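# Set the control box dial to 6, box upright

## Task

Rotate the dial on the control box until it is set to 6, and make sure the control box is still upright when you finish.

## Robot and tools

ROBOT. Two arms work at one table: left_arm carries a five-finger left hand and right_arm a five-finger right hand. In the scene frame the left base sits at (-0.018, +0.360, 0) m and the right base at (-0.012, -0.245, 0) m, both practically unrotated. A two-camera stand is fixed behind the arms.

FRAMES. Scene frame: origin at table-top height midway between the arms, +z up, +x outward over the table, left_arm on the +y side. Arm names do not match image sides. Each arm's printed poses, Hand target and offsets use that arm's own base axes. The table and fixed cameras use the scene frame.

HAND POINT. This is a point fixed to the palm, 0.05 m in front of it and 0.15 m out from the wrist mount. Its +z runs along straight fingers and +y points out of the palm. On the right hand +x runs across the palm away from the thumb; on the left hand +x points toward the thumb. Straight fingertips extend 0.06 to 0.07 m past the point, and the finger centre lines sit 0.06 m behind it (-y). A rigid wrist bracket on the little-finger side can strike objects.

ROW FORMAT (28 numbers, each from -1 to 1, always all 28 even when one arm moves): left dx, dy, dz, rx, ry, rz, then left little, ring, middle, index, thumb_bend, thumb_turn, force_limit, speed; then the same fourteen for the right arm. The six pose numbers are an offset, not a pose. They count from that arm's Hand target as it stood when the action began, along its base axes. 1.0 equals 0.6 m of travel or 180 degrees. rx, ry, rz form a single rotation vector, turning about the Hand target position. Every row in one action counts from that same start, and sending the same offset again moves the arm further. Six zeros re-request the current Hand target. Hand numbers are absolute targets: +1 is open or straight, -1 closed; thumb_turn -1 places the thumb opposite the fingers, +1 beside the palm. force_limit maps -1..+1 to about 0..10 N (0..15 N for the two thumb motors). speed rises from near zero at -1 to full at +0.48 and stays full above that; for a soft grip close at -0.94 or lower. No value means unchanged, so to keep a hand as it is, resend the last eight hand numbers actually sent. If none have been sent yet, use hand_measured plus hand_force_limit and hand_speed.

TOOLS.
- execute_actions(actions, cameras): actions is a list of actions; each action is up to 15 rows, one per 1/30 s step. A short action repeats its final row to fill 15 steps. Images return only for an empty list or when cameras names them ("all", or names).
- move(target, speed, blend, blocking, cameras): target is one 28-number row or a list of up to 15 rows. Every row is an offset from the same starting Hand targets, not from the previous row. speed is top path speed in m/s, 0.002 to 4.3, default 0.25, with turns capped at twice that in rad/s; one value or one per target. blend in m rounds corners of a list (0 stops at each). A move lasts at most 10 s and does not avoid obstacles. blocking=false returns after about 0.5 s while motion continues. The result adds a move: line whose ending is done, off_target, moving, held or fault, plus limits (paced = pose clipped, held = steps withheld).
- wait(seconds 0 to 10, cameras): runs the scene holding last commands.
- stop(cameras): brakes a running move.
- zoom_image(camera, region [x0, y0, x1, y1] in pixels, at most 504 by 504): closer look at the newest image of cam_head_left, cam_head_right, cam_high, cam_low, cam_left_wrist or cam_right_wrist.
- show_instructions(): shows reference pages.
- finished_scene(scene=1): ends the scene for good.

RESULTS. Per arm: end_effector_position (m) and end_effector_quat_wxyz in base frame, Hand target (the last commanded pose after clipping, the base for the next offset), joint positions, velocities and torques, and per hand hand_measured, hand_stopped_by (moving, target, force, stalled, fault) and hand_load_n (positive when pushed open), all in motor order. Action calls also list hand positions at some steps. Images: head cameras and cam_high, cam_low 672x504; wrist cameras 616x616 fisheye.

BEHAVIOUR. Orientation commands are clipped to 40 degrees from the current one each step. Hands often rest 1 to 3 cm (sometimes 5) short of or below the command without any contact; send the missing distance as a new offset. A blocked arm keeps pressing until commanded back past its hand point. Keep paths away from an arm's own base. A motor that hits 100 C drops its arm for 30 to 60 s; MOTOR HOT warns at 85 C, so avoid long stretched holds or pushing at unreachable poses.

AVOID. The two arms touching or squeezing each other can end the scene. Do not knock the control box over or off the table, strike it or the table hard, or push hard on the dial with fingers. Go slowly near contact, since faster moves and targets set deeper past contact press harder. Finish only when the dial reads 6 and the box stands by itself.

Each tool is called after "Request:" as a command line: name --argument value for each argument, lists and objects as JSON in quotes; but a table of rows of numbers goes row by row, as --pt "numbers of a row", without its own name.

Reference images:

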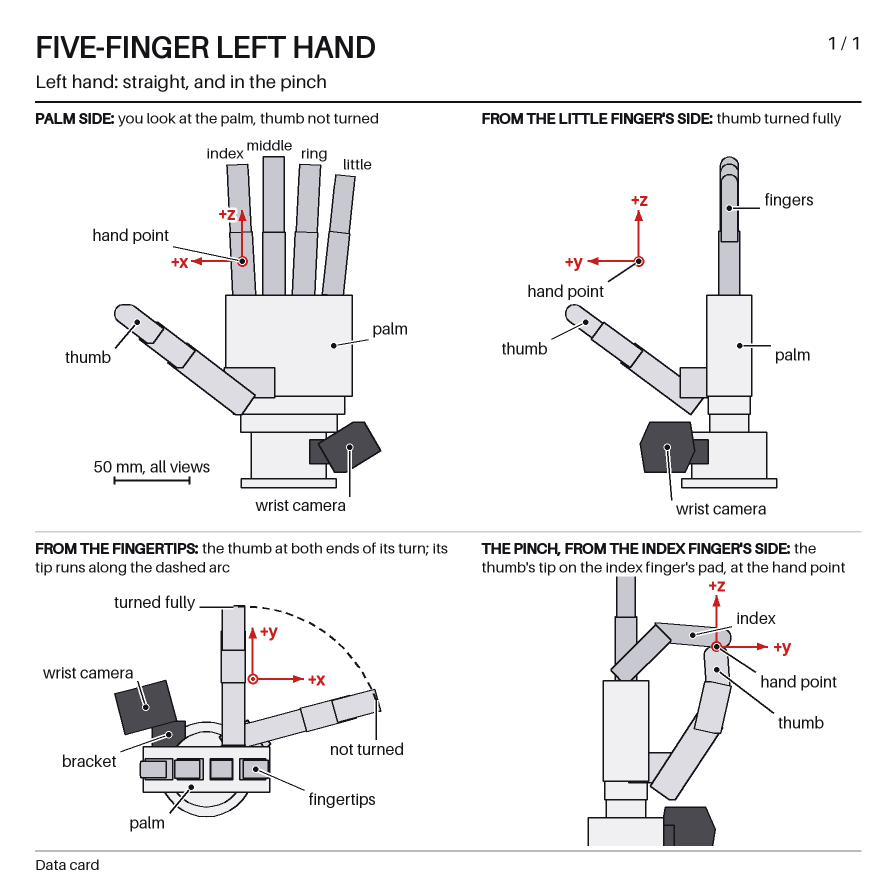

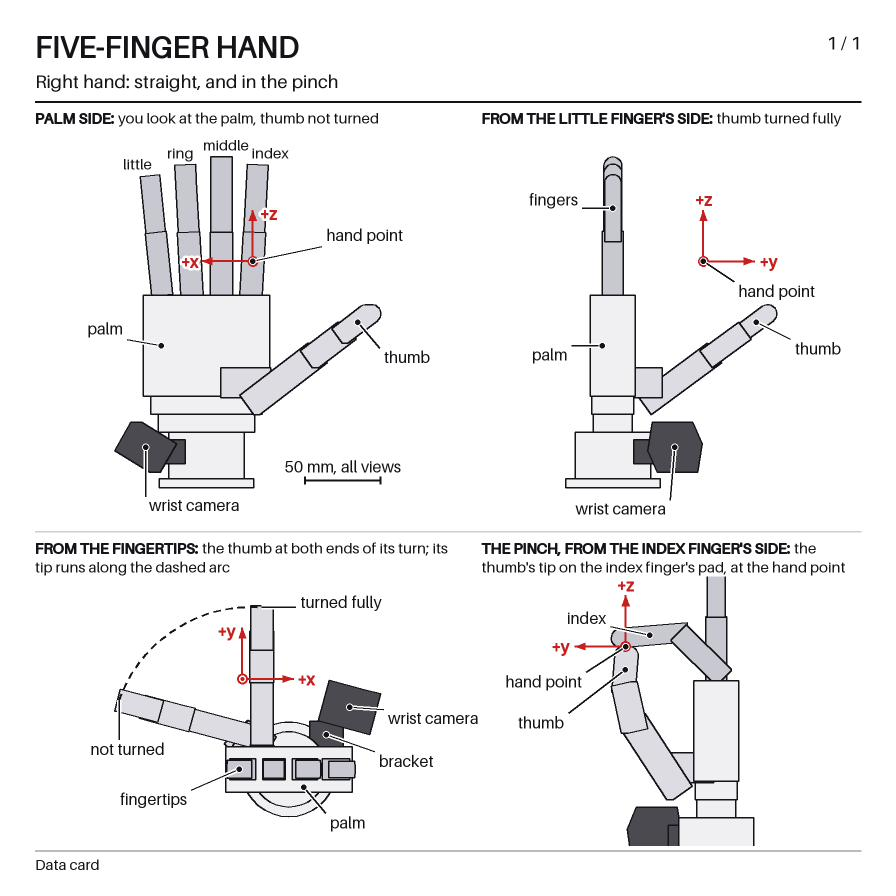

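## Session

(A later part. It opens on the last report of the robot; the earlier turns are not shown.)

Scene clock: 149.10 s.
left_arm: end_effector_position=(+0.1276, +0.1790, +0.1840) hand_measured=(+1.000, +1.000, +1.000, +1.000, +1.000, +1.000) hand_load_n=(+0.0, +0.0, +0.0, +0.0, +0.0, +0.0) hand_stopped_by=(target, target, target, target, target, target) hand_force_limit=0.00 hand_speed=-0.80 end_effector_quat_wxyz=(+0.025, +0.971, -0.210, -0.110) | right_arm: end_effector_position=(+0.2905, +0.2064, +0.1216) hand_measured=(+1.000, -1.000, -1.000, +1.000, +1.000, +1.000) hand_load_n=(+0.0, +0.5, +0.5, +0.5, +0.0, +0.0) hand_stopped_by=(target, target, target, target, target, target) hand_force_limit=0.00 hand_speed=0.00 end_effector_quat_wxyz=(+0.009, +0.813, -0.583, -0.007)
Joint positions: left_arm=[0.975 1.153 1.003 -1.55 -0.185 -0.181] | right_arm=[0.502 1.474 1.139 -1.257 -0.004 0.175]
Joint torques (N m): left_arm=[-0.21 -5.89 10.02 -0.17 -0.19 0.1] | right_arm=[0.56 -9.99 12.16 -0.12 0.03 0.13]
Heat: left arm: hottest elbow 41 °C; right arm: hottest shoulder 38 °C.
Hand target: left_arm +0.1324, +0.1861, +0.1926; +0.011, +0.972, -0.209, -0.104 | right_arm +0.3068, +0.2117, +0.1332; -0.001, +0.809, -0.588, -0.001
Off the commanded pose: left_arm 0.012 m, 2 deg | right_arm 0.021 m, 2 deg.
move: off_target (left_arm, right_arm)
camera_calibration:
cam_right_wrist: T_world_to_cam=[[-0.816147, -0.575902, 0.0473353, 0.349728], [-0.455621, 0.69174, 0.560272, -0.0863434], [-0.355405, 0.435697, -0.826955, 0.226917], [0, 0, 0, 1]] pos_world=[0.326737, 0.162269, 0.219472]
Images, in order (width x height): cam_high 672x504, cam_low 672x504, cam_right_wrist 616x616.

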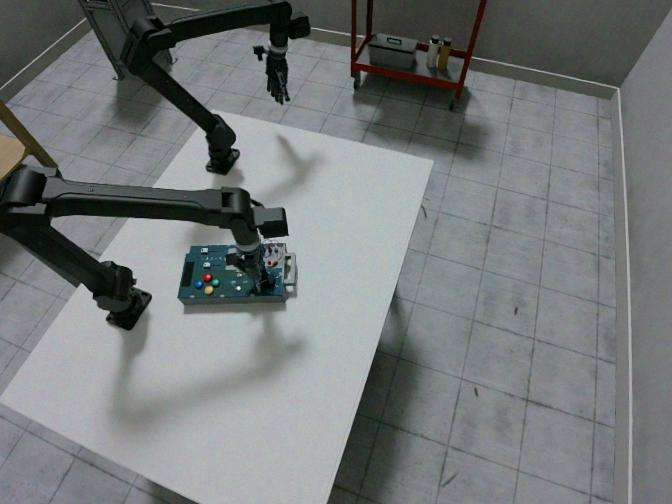

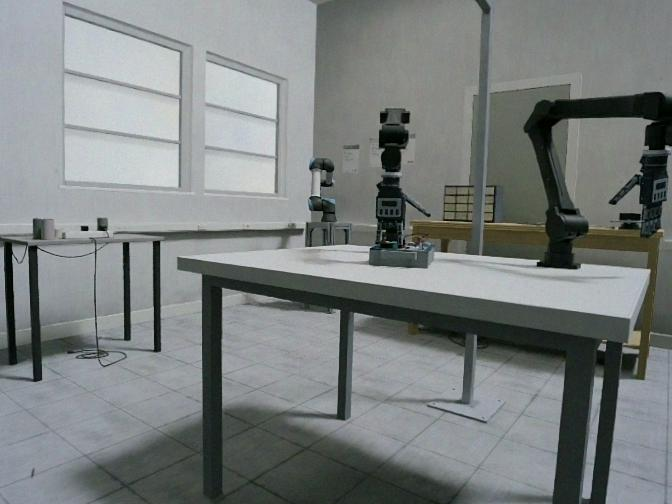

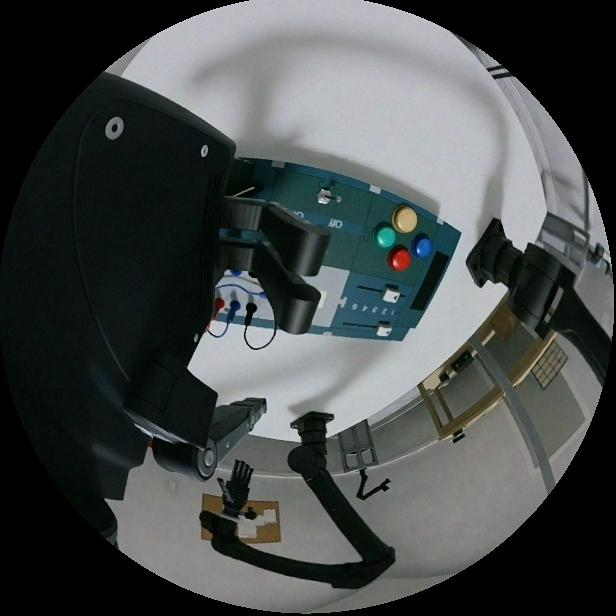

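Request:
move --target '[0,0,0,0,0,0,1,1,1,1,1,1,0,-0.8,0.034,0.05,0.009,0,0,-0.115,1,-1,-1,1,1,1,0,0]' --speed 0.1 --cameras '["cam_high","cam_low"]'

Request:
zoom_image --camera "cam_high" --region '[220, 220, 310, 310]'

Request:
zoom_image --camera "cam_low" --region '[350, 200, 450, 280]'

Scene clock: 152.47 s.
left_arm: end_effector_position=(+0.1276, +0.1790, +0.1840) hand_measured=(+1.000, +1.000, +1.000, +1.000, +1.000, +1.000) hand_load_n=(+0.0, +0.0, +0.0, +0.0, +0.0, +0.0) hand_stopped_by=(target, target, target, target, target, target) hand_force_limit=0.00 hand_speed=-0.80 end_effector_quat_wxyz=(+0.025, +0.971, -0.210, -0.110) | right_arm: end_effector_position=(+0.3083, +0.2334, +0.1240) hand_measured=(+1.000, -1.000, -1.000, +1.000, +1.000, +1.000) hand_load_n=(+0.0, +0.0, +0.0, +0.0, +0.0, +0.0) hand_stopped_by=(target, target, target, target, target, target) hand_force_limit=0.00 hand_speed=0.00 end_effector_quat_wxyz=(+0.015, +0.697, -0.717, -0.006)
Joint positions: left_arm=[0.975 1.153 1.003 -1.55 -0.185 -0.181] | right_arm=[0.499 1.508 1.182 -1.278 -0.004 0.527]
Joint torques (N m): left_arm=[0.21 -5.95 9.96 -0.12 -0.22 0.09] | right_arm=[0.85 -10.81 12.71 0.01 -0.01 0.23]
Heat: left arm: hottest elbow 41 °C; right arm: hottest shoulder 38 °C.
Hand target: left_arm +0.1324, +0.1861, +0.1926; +0.011, +0.972, -0.209, -0.104 | right_arm +0.3273, +0.2419, +0.1388; -0.001, +0.690, -0.724, +0.000
Off the commanded pose: left_arm 0.012 m, 2 deg | right_arm 0.025 m, 2 deg.
move: off_target (left_arm, right_arm)
Images, in order (width x height): cam_high 672x504, cam_low 672x504.

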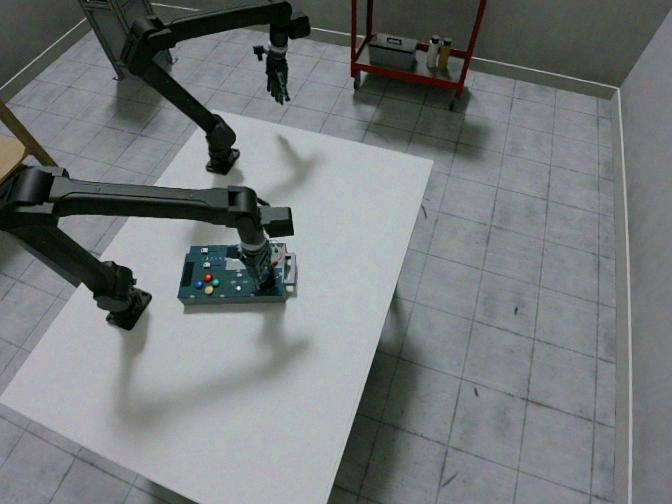

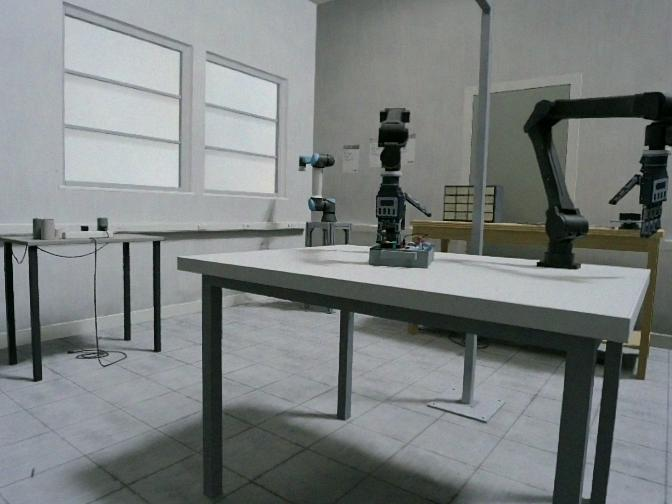

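Scaled by 5.600 from the camera's 672x504 image, which has a finer 960x720 frame.

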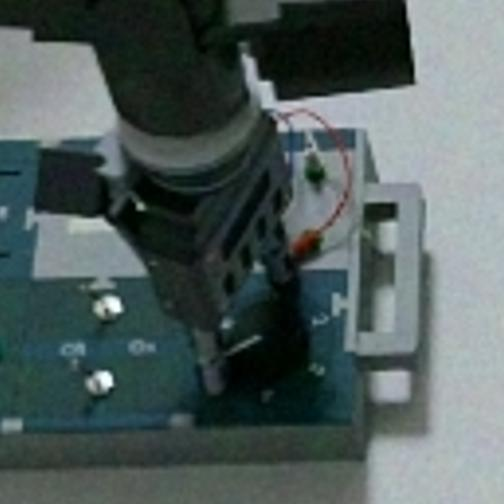

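Scaled by 5.040 from the camera's 672x504 image, which has a finer 960x720 frame.

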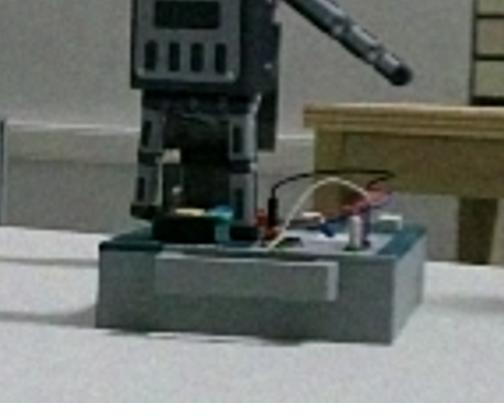

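Request:
move --target '[0,0,0,0,0,0,1,1,1,1,1,1,0,-0.8,0.0602,0.0315,0.003,0,0,-0.117,1,-1,-1,1,1,1,0,0]' --speed 0.1 --cameras '["cam_high","cam_low"]'

Request:
zoom_image --camera "cam_high" --region '[220, 220, 310, 310]'

Request:
zoom_image --camera "cam_low" --region '[350, 200, 450, 280]'

Scene clock: 155.37 s.
left_arm: end_effector_position=(+0.1276, +0.1790, +0.1840) hand_measured=(+1.000, +1.000, +1.000, +1.000, +1.000, +1.000) hand_load_n=(+0.0, +0.0, +0.0, +0.0, +0.0, +0.0) hand_stopped_by=(target, target, target, target, target, target) hand_force_limit=0.00 hand_speed=-0.80 end_effector_quat_wxyz=(+0.025, +0.971, -0.210, -0.110) | right_arm: end_effector_position=(+0.3431, +0.2539, +0.1252) hand_measured=(+1.000, -1.000, -1.000, +1.000, +1.000, +1.000) hand_load_n=(+0.0, +0.0, +0.0, -0.5, +0.0, +0.0) hand_stopped_by=(target, target, target, target, target, target) hand_force_limit=0.00 hand_speed=0.00 end_effector_quat_wxyz=(-0.016, -0.555, +0.831, +0.003)
Joint positions: left_arm=[0.975 1.153 1.003 -1.55 -0.185 -0.181] | right_arm=[0.481 1.55 1.236 -1.289 -0.003 0.874]
Joint torques (N m): left_arm=[0.15 -6.48 10 -0.14 -0.19 0.08] | right_arm=[0.62 -11.58 12.75 0.03 -0.01 0.24]
Heat: left arm: hottest elbow 41 °C; right arm: hottest shoulder 38 °C.
Hand target: left_arm +0.1324, +0.1861, +0.1926; +0.011, +0.972, -0.209, -0.104 | right_arm +0.3633, +0.2607, +0.1405; +0.001, -0.546, +0.838, +0.000
Off the commanded pose: left_arm 0.012 m, 2 deg | right_arm 0.026 m, 2 deg.
move: off_target (left_arm, right_arm)
Images, in order (width x height): cam_high 672x504, cam_low 672x504.

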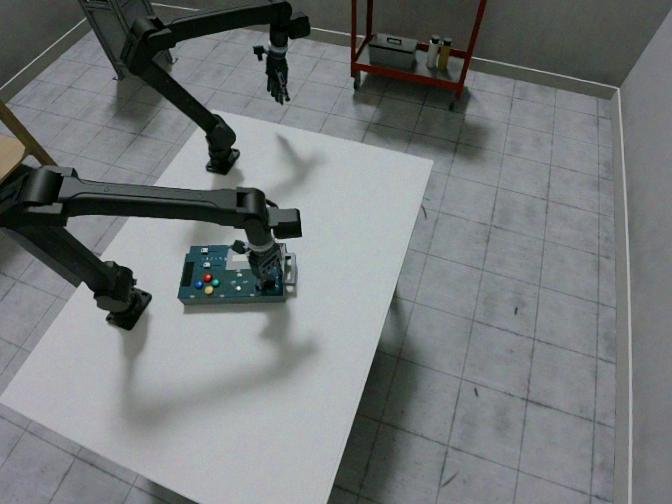

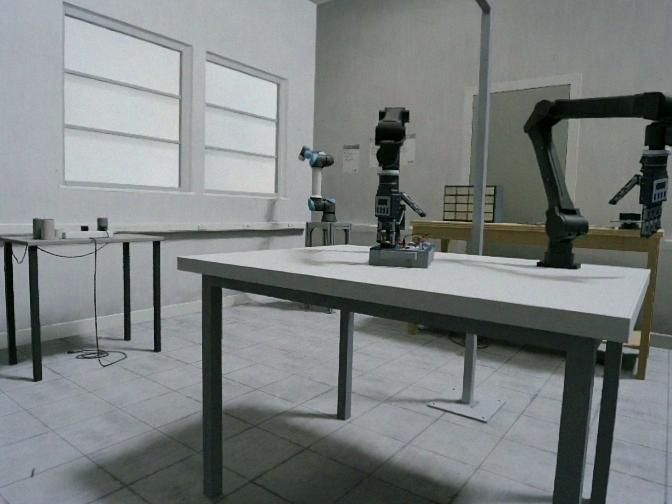

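Scaled by 5.600 from the camera's 672x504 image, which has a finer 960x720 frame.

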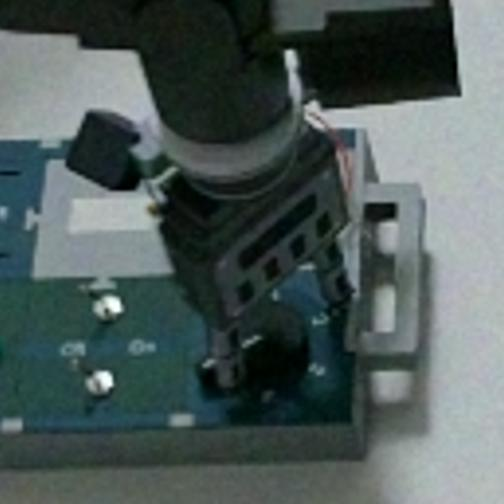

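Scaled by 5.040 from the camera's 672x504 image, which has a finer 960x720 frame.

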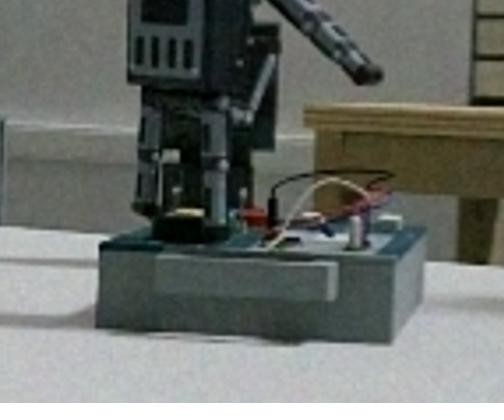

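Request:
move --target '[0,0,0,0,0,0,1,1,1,1,1,1,0,-0.8,-0.028,-0.014,-0.078,0,0,0,1,-1,-1,1,1,1,0,0]' --speed 0.06 --cameras '["cam_high","cam_low","cam_right_wrist"]'

Request:
zoom_image --camera "cam_high" --region '[220, 220, 310, 310]'

Request:
zoom_image --camera "cam_low" --region '[350, 200, 450, 280]'

Scene clock: 157.10 s.
left_arm: end_effector_position=(+0.1276, +0.1790, +0.1840) hand_measured=(+1.000, +1.000, +1.000, +1.000, +1.000, +1.000) hand_load_n=(+0.0, +0.5, +0.0, +0.0, +0.0, -0.5) hand_stopped_by=(target, target, target, target, target, target) hand_force_limit=0.00 hand_speed=-0.80 end_effector_quat_wxyz=(+0.025, +0.971, -0.210, -0.110) | right_arm: end_effector_position=(+0.3495, +0.2559, +0.1179) hand_measured=(+1.000, -1.000, -1.000, +1.000, +1.000, +1.000) hand_load_n=(+0.0, +0.0, +0.0, -2.0, +0.0, +0.0) hand_stopped_by=(target, target, target, target, target, target) hand_force_limit=0.00 hand_speed=0.00 end_effector_quat_wxyz=(+0.019, -0.555, +0.832, -0.002)
Joint positions: left_arm=[0.975 1.153 1.003 -1.55 -0.185 -0.181] | right_arm=[0.481 1.525 1.19 -1.198 0.001 0.875]
Joint torques (N m): left_arm=[-0.03 -6.12 9.94 -0.2 -0.19 0.12] | right_arm=[0.91 -9.52 5.53 1.48 -0.12 0.25]
Heat: left arm: hottest elbow 41 °C; right arm: hottest shoulder 38 °C.
Hand target: left_arm +0.1324, +0.1861, +0.1926; +0.011, +0.972, -0.209, -0.104 | right_arm +0.3466, +0.2523, +0.0938; +0.001, -0.546, +0.838, +0.000
Off the commanded pose: left_arm 0.012 m, 2 deg | right_arm 0.025 m, 2 deg.
move: off_target (left_arm, right_arm)
camera_calibration:
cam_right_wrist: T_world_to_cam=[[-0.994397, 0.105576, -0.00535656, 0.320702], [0.0835589, 0.816038, 0.571926, -0.313214], [0.0647529, 0.568274, -0.820288, 0.0416514], [0, 0, 0, 1]] pos_world=[0.34238, 0.198066, 0.215019]
Images, in order (width x height): cam_high 672x504, cam_low 672x504, cam_right_wrist 616x616.

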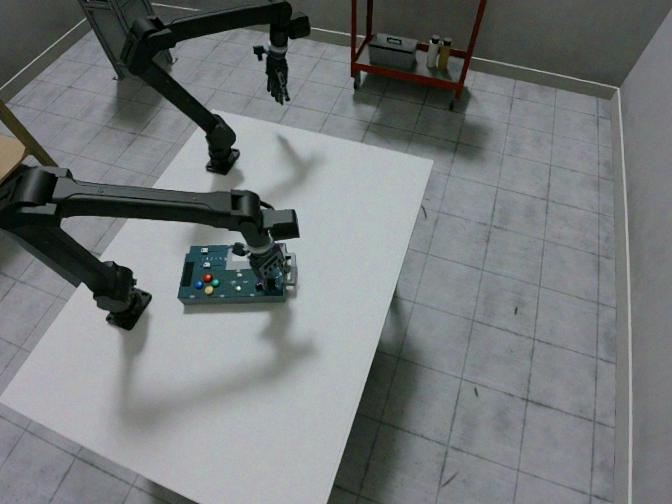

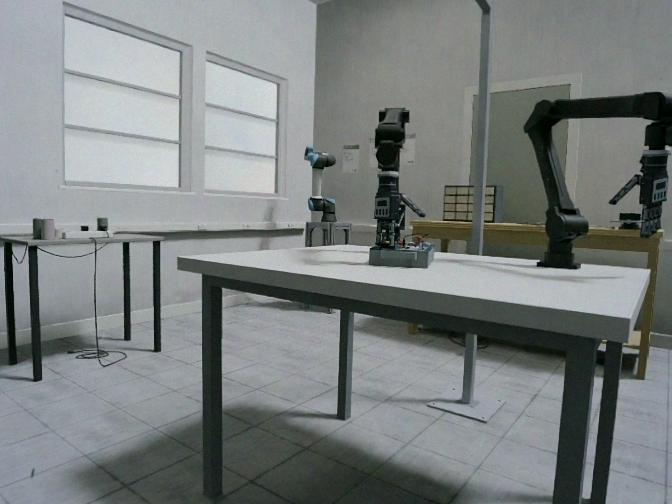

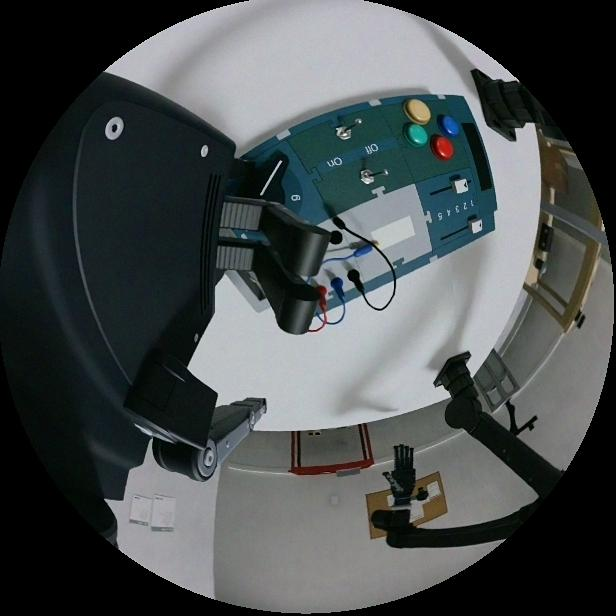

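Scaled by 5.600 from the camera's 672x504 image, which has a finer 960x720 frame.

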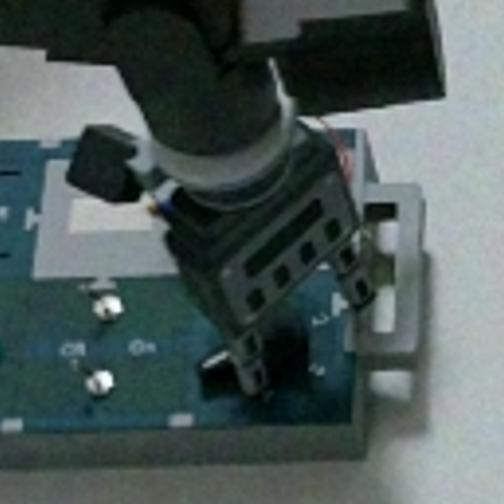

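Scaled by 5.040 from the camera's 672x504 image, which has a finer 960x720 frame.

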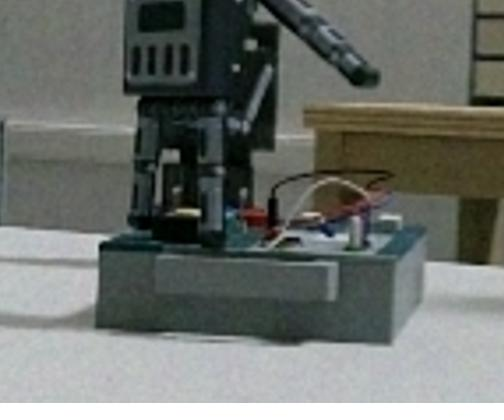

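Request:
move --pt "0 0 0 0 0 0 1 1 1 1 1 1 0 -0.8 0.009 0.0017 0.06 0 0 0 1 -1 -1 1 1 1 0 0" --pt "0 0 0 0 0 0 1 1 1 1 1 1 0 -0.8 -0.012 -0.0063 0 0 0 0 1 -1 -1 1 1 1 0 0" --speed 0.06 --cameras '["cam_high","cam_low","cam_right_wrist"]'

Request:
zoom_image --camera "cam_high" --region '[220, 220, 310, 310]'

Request:
zoom_image --camera "cam_low" --region '[350, 200, 450, 280]'

Request:
zoom_image --camera "cam_right_wrist" --region '[190, 130, 350, 290]'

Scene clock: 159.70 s.
left_arm: end_effector_position=(+0.1276, +0.1790, +0.1840) hand_measured=(+1.000, +1.000, +1.000, +1.000, +1.000, +1.000) hand_load_n=(+0.0, +0.0, +0.0, +0.0, +0.0, +0.0) hand_stopped_by=(target, target, target, target, target, target) hand_force_limit=0.00 hand_speed=-0.80 end_effector_quat_wxyz=(+0.025, +0.971, -0.210, -0.110) | right_arm: end_effector_position=(+0.3406, +0.2504, +0.1180) hand_measured=(+1.000, -1.000, -1.000, +1.000, +1.000, +1.000) hand_load_n=(+0.0, +0.0, +0.0, -2.5, +0.0, +0.0) hand_stopped_by=(target, target, target, target, target, target) hand_force_limit=0.00 hand_speed=0.00 end_effector_quat_wxyz=(+0.016, -0.554, +0.832, -0.002)
Joint positions: left_arm=[0.975 1.153 1.003 -1.55 -0.185 -0.181] | right_arm=[0.478 1.502 1.165 -1.202 0 0.875]
Joint torques (N m): left_arm=[0.38 -6.24 9.92 -0.23 -0.21 0.09] | right_arm=[0.91 -9 5.61 1.8 -0.1 0.24]
Heat: left arm: hottest elbow 41 °C; right arm: hottest shoulder 38 °C.
Hand target: left_arm +0.1324, +0.1861, +0.1926; +0.011, +0.972, -0.209, -0.104 | right_arm +0.3393, +0.2484, +0.0937; +0.001, -0.546, +0.838, +0.000
Off the commanded pose: left_arm 0.012 m, 2 deg | right_arm 0.024 m, 2 deg.
move: off_target (left_arm, right_arm)
camera_calibration:
cam_right_wrist: T_world_to_cam=[[-0.994132, 0.108174, 0.000405822, 0.311076], [0.089113, 0.816819, 0.56997, -0.310021], [0.0613247, 0.566662, -0.821665, 0.0471444], [0, 0, 0, 1]] pos_world=[0.333986, 0.192866, 0.215313]
Images, in order (width x height): cam_high 672x504, cam_low 672x504, cam_right_wrist 616x616.

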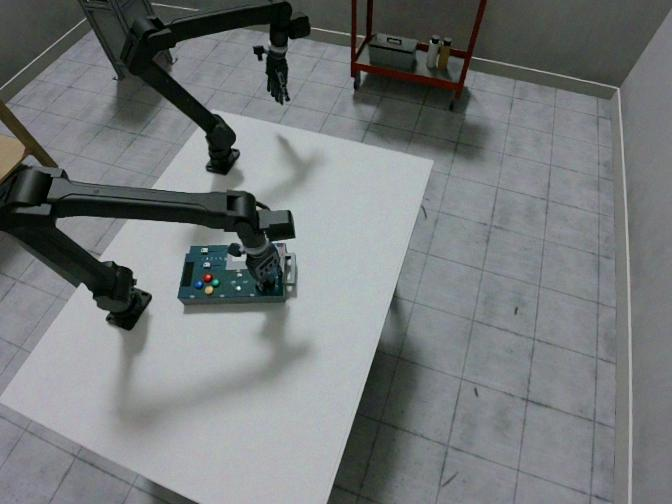

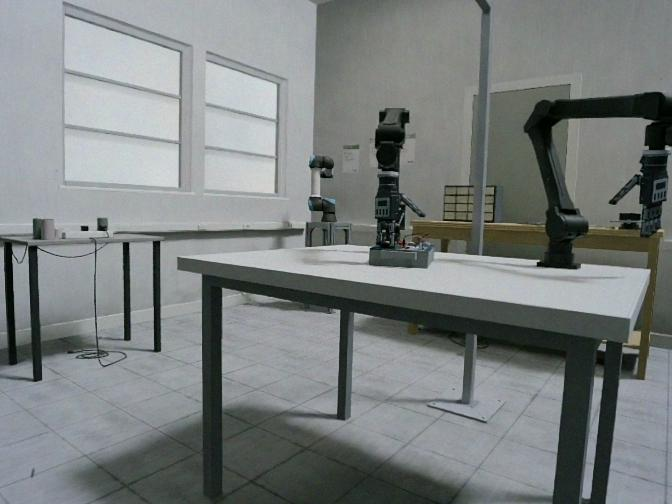

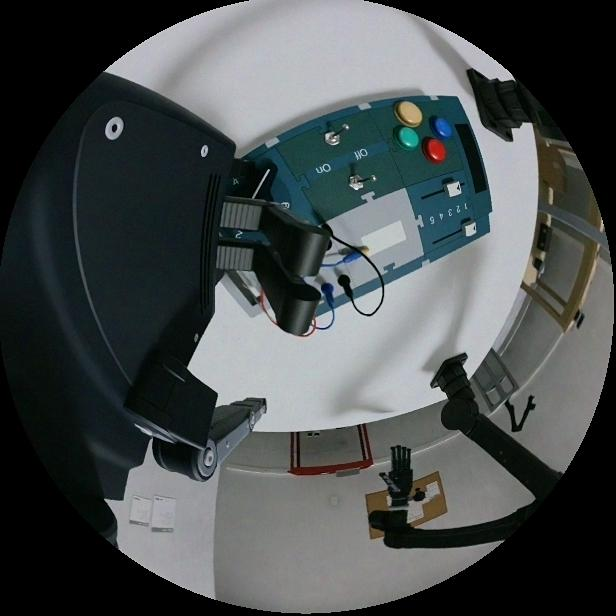

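Scaled by 5.600 from the camera's 672x504 image, which has a finer 960x720 frame.

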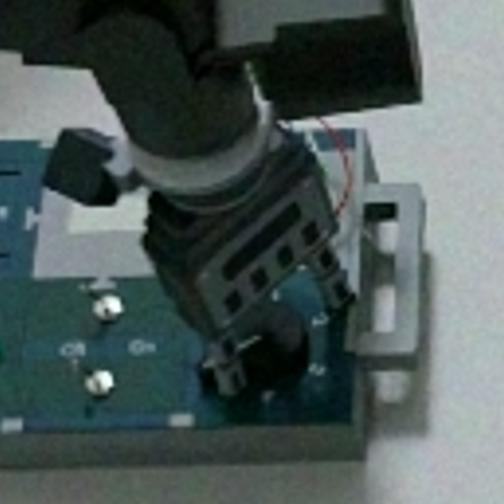

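Scaled by 5.040 from the camera's 672x504 image, which has a finer 960x720 frame.

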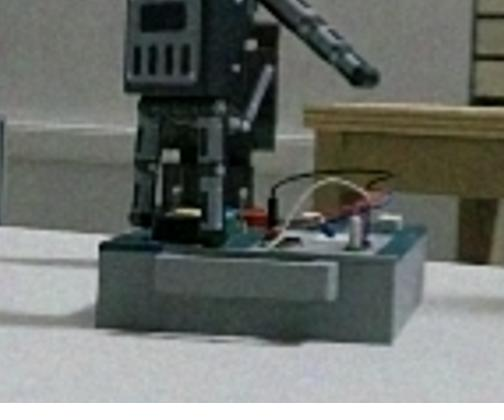

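Scaled by 3.150 from the camera's 616x616 image, which has a finer 880x880 frame.

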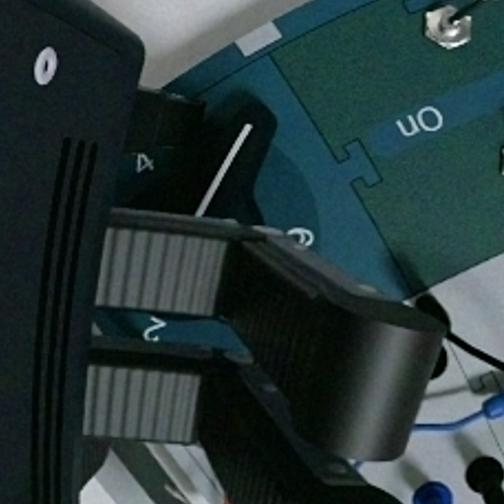

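Request:
move --pt "0 0 0 0 0 0 1 1 1 1 1 1 0 -0.8 0.0057 0.0217 -0.01 0 0 -0.0789 1 -1 -1 1 1 1 0 0" --speed 0.1 --cameras '["cam_high","cam_low","cam_right_wrist"]'

Request:
zoom_image --camera "cam_high" --region '[220, 220, 310, 310]'

Request:
zoom_image --camera "cam_low" --region '[350, 200, 450, 280]'

Request:
zoom_image --camera "cam_right_wrist" --region '[190, 130, 350, 290]'

Scene clock: 162.33 s.
left_arm: end_effector_position=(+0.1276, +0.1790, +0.1840) hand_measured=(+1.000, +1.000, +1.000, +1.000, +1.000, +1.000) hand_load_n=(+0.0, -0.5, +0.0, +0.0, +0.0, +0.0) hand_stopped_by=(target, target, target, target, target, target) hand_force_limit=0.00 hand_speed=-0.80 end_effector_quat_wxyz=(+0.025, +0.971, -0.210, -0.110) | right_arm: end_effector_position=(+0.3507, +0.2616, +0.1180) hand_measured=(+1.000, -1.000, -1.000, +1.000, +1.000, +1.000) hand_load_n=(+0.5, +0.0, +0.0, -3.0, +0.0, +0.0) hand_stopped_by=(target, target, target, target, target, target) hand_force_limit=0.00 hand_speed=0.00 end_effector_quat_wxyz=(+0.026, -0.446, +0.895, +0.002)
Joint positions: left_arm=[0.975 1.153 1.003 -1.55 -0.185 -0.181] | right_arm=[0.486 1.482 1.14 -1.176 -0.002 1.132]
Joint torques (N m): left_arm=[0.09 -6.07 9.95 -0.12 -0.2 0.1] | right_arm=[1.96 -8.12 5.09 1.58 0 0.36]
Heat: left arm: hottest elbow 41 °C; right arm: hottest shoulder 38 °C.
Hand target: left_arm +0.1324, +0.1861, +0.1926; +0.011, +0.972, -0.209, -0.104 | right_arm +0.3429, +0.2616, +0.0878; +0.001, -0.438, +0.899, +0.000
Off the commanded pose: left_arm 0.012 m, 2 deg | right_arm 0.031 m, 3 deg.
move: off_target (left_arm, right_arm)
camera_calibration:
cam_right_wrist: T_world_to_cam=[[-0.936553, 0.350464, -0.00665596, 0.237096], [0.27961, 0.758391, 0.588779, -0.373733], [0.211394, 0.549562, -0.808266, -0.00963974], [0, 0, 0, 1]] pos_world=[0.328591, 0.20564, 0.213833]
Images, in order (width x height): cam_high 672x504, cam_low 672x504, cam_right_wrist 616x616.

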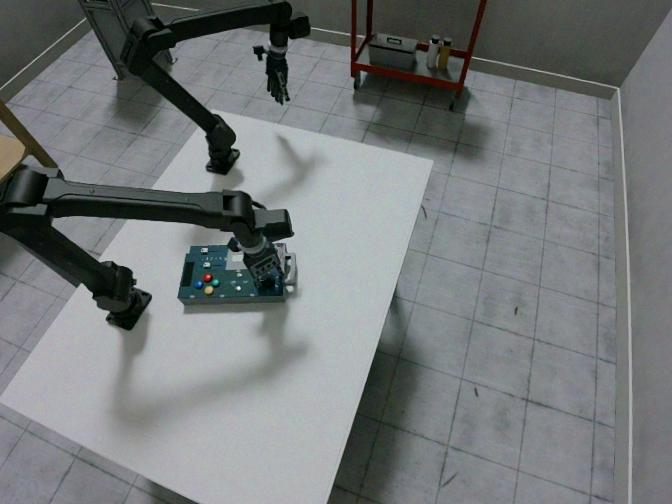

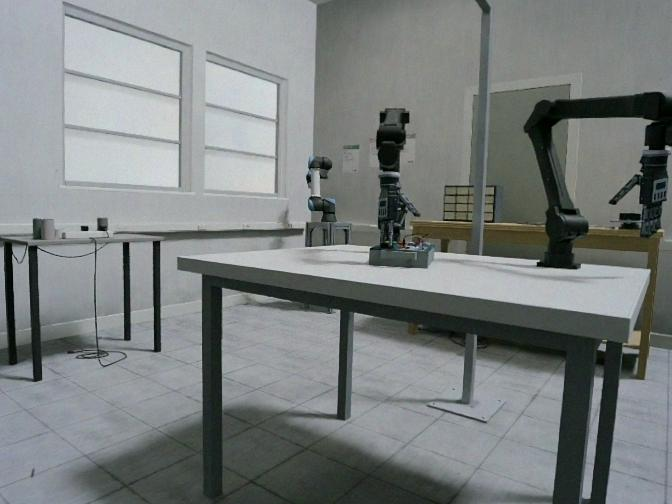

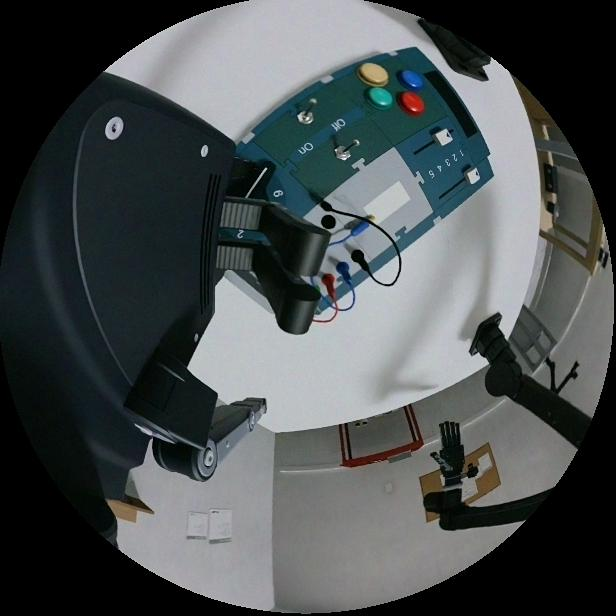

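Scaled by 5.600 from the camera's 672x504 image, which has a finer 960x720 frame.

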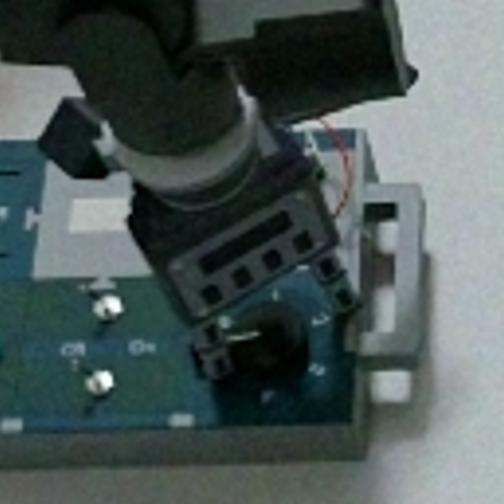

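Scaled by 5.040 from the camera's 672x504 image, which has a finer 960x720 frame.

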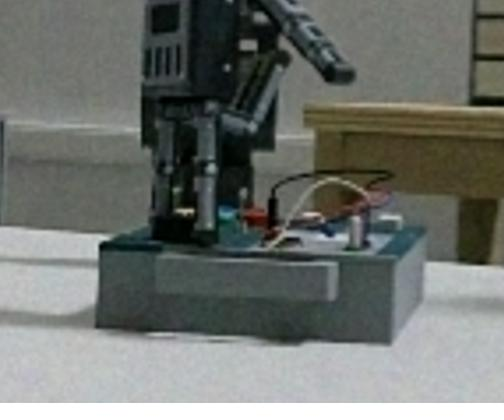

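Scaled by 3.150 from the camera's 616x616 image, which has a finer 880x880 frame.

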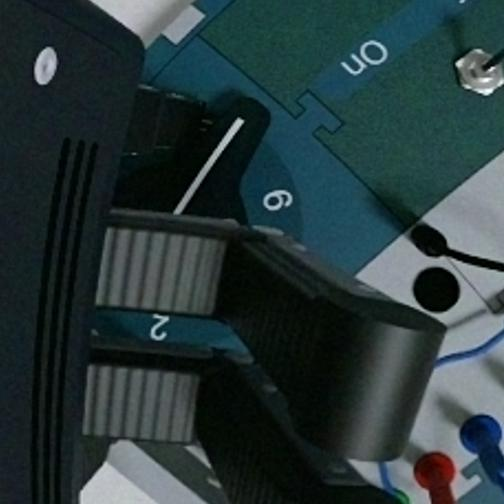

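Request:
move --pt "0 0 0 0 0 0 1 1 1 1 1 1 0 -0.8 0.0142 0.0148 -0.002 0 0 -0.0667 1 -1 -1 1 1 1 0 0" --speed 0.1 --cameras '["cam_high","cam_low","cam_right_wrist"]'

Request:
zoom_image --camera "cam_high" --region '[220, 220, 310, 310]'

Request:
zoom_image --camera "cam_right_wrist" --region '[190, 130, 350, 290]'

Scene clock: 164.63 s.
left_arm: end_effector_position=(+0.1276, +0.1790, +0.1840) hand_measured=(+1.000, +1.000, +1.000, +1.000, +1.000, +1.000) hand_load_n=(+0.0, +0.0, +0.0, +0.0, +0.5, +0.0) hand_stopped_by=(target, target, target, target, target, target) hand_force_limit=0.00 hand_speed=-0.80 end_effector_quat_wxyz=(+0.025, +0.971, -0.210, -0.110) | right_arm: end_effector_position=(+0.3598, +0.2712, +0.1184) hand_measured=(+1.000, -1.000, -1.000, +1.000, +1.000, +1.000) hand_load_n=(+0.0, +0.0, +0.0, -0.5, +0.0, +0.0) hand_stopped_by=(target, target, target, target, target, target) hand_force_limit=0.00 hand_speed=0.00 end_effector_quat_wxyz=(+0.027, -0.346, +0.938, +0.005)
Joint positions: left_arm=[0.975 1.153 1.003 -1.55 -0.185 -0.181] | right_arm=[0.501 1.476 1.132 -1.172 -0.001 1.365]
Joint torques (N m): left_arm=[0.26 -5.83 9.98 -0.17 -0.17 0.08] | right_arm=[1.9 -7.94 5.04 1.57 -0.01 0.24]
Heat: left arm: hottest elbow 41 °C; right arm: hottest shoulder 38 °C.
Hand target: left_arm +0.1324, +0.1861, +0.1926; +0.011, +0.972, -0.209, -0.104 | right_arm +0.3512, +0.2704, +0.0865; +0.001, -0.342, +0.940, +0.000
Off the commanded pose: left_arm 0.012 m, 2 deg | right_arm 0.033 m, 3 deg.
move: off_target (left_arm, right_arm)
camera_calibration:
cam_right_wrist: T_world_to_cam=[[-0.838858, 0.544349, 0.0015586, 0.153625], [0.438186, 0.673553, 0.595248, -0.418664], [0.322973, 0.500011, -0.803541, -0.0437279], [0, 0, 0, 1]] pos_world=[0.326445, 0.220232, 0.213832]
Images, in order (width x height): cam_high 672x504, cam_low 672x504, cam_right_wrist 616x616.

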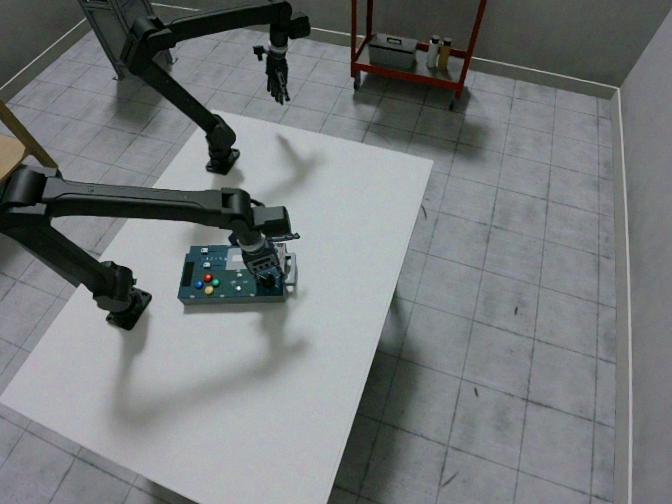

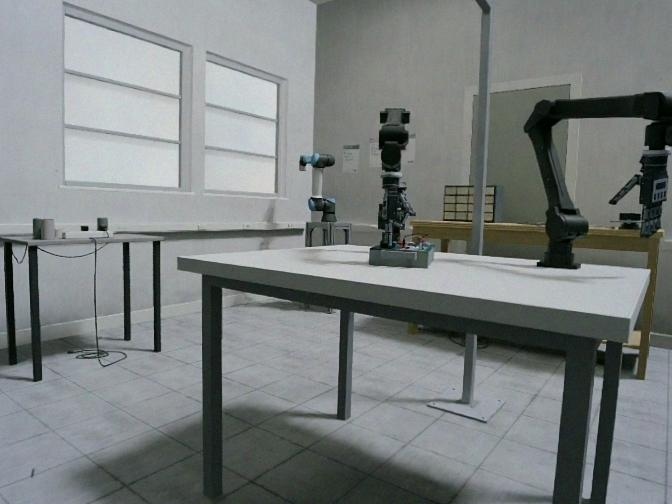

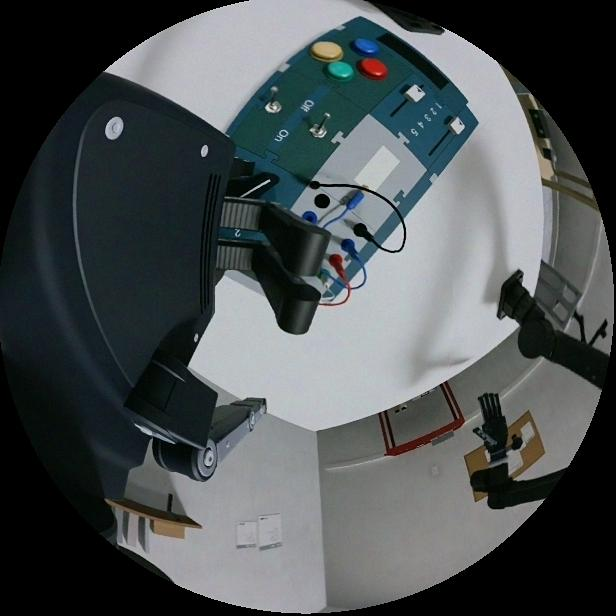

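Scaled by 5.600 from the camera's 672x504 image, which has a finer 960x720 frame.

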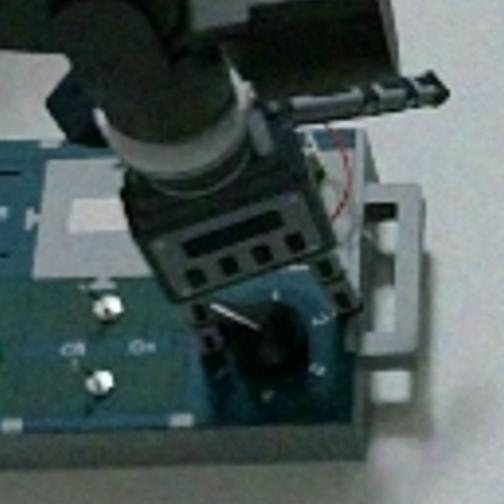

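Scaled by 3.150 from the camera's 616x616 image, which has a finer 880x880 frame.

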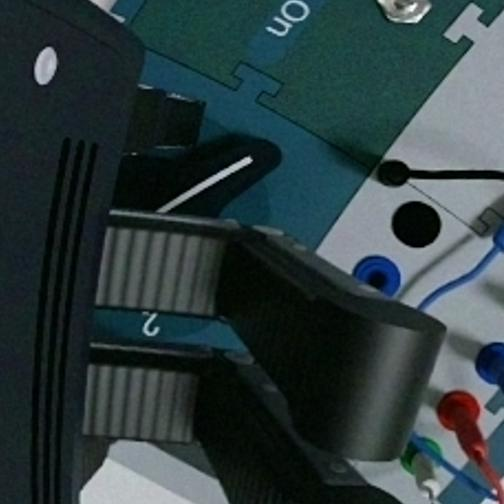

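Request:
move --target '[0,0,0,0,0,0,1,1,1,1,1,1,0,-0.8,0.045,0.018,0.083,0,0,0,1,-1,-1,1,1,1,0,0]' --speed 0.08 --cameras '["cam_high","cam_low","cam_right_wrist"]'

Request:
zoom_image --camera "cam_high" --region '[220, 220, 310, 310]'

Request:
zoom_image --camera "cam_low" --region '[350, 200, 450, 280]'

Scene clock: 166.57 s.
left_arm: end_effector_position=(+0.1276, +0.1790, +0.1840) hand_measured=(+1.000, +1.000, +1.000, +1.000, +1.000, +1.000) hand_load_n=(+0.0, +0.0, +0.0, +0.0, +0.0, +0.0) hand_stopped_by=(target, target, target, target, target, target) hand_force_limit=0.00 hand_speed=-0.80 end_effector_quat_wxyz=(+0.025, +0.971, -0.210, -0.110) | right_arm: end_effector_position=(+0.3618, +0.2723, +0.1212) hand_measured=(+1.000, -1.000, -1.000, +1.000, +1.000, +1.000) hand_load_n=(+0.0, +0.0, +0.0, +0.0, +0.0, +0.0) hand_stopped_by=(target, target, target, target, target, target) hand_force_limit=0.00 hand_speed=0.00 end_effector_quat_wxyz=(-0.013, -0.346, +0.938, -0.001)
Joint positions: left_arm=[0.975 1.153 1.003 -1.55 -0.185 -0.181] | right_arm=[0.501 1.533 1.208 -1.272 -0.001 1.366]
Joint torques (N m): left_arm=[0.32 -6.07 9.95 -0.12 -0.2 0.1] | right_arm=[1.26 -11.11 12.55 -0.01 -0.06 0.16]
Heat: left arm: hottest elbow 41 °C; right arm: hottest shoulder 38 °C.
Hand target: left_arm +0.1324, +0.1861, +0.1926; +0.011, +0.972, -0.209, -0.104 | right_arm +0.3783, +0.2812, +0.1363; +0.001, -0.342, +0.940, +0.000
Off the commanded pose: left_arm 0.012 m, 2 deg | right_arm 0.024 m, 2 deg.
move: off_target (left_arm, right_arm)
camera_calibration:
cam_right_wrist: T_world_to_cam=[[-0.836948, 0.545824, 0.0399382, 0.148915], [0.479014, 0.695297, 0.535825, -0.435396], [0.264697, 0.467588, -0.843384, -0.00793352], [0, 0, 0, 1]] pos_world=[0.335295, 0.225158, 0.220658]
Images, in order (width x height): cam_high 672x504, cam_low 672x504, cam_right_wrist 616x616.

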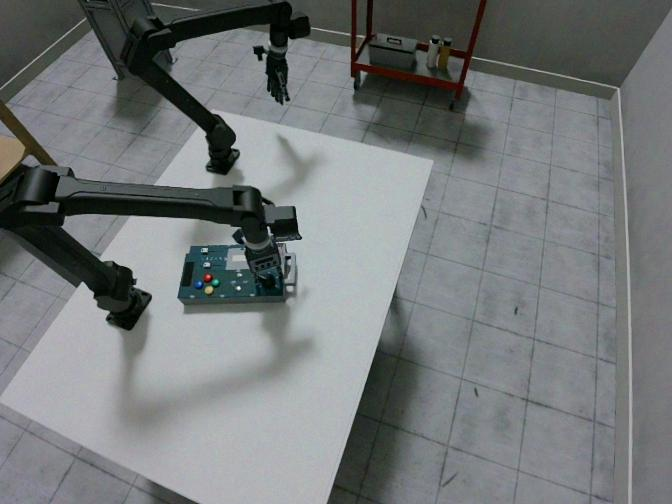

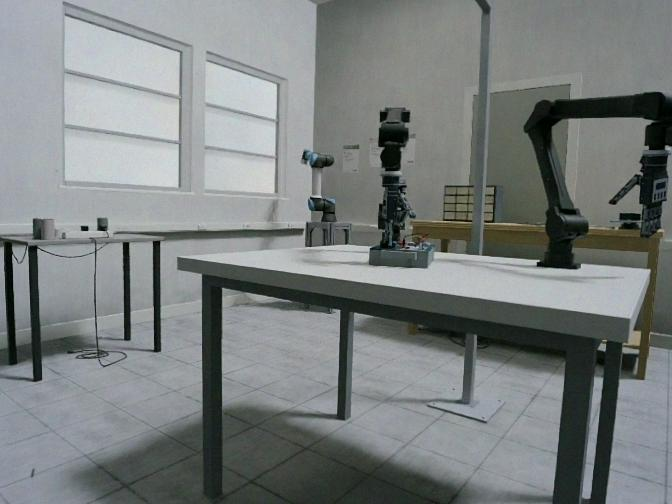

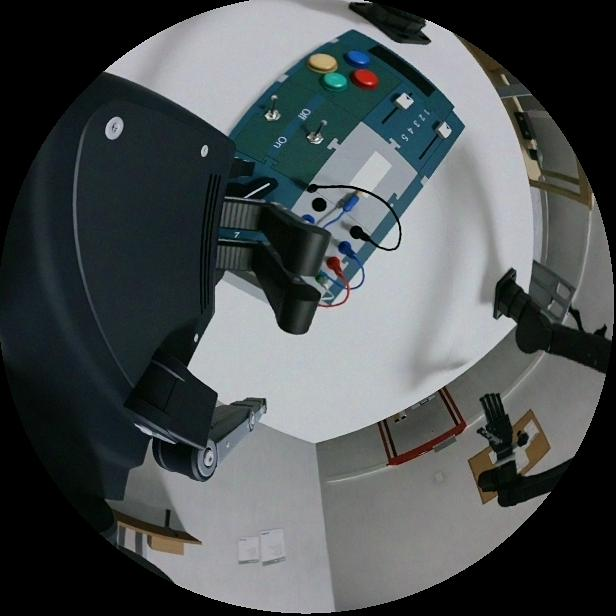

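Scaled by 5.600 from the camera's 672x504 image, which has a finer 960x720 frame.

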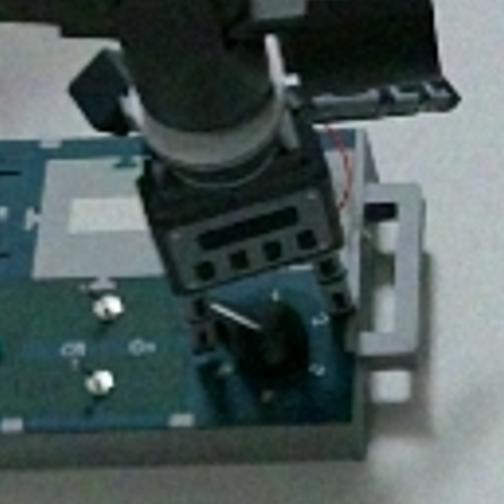

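Scaled by 5.040 from the camera's 672x504 image, which has a finer 960x720 frame.

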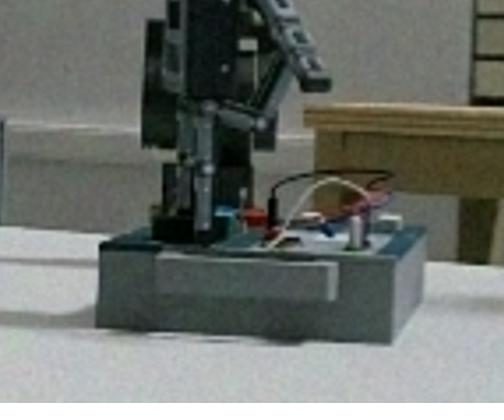

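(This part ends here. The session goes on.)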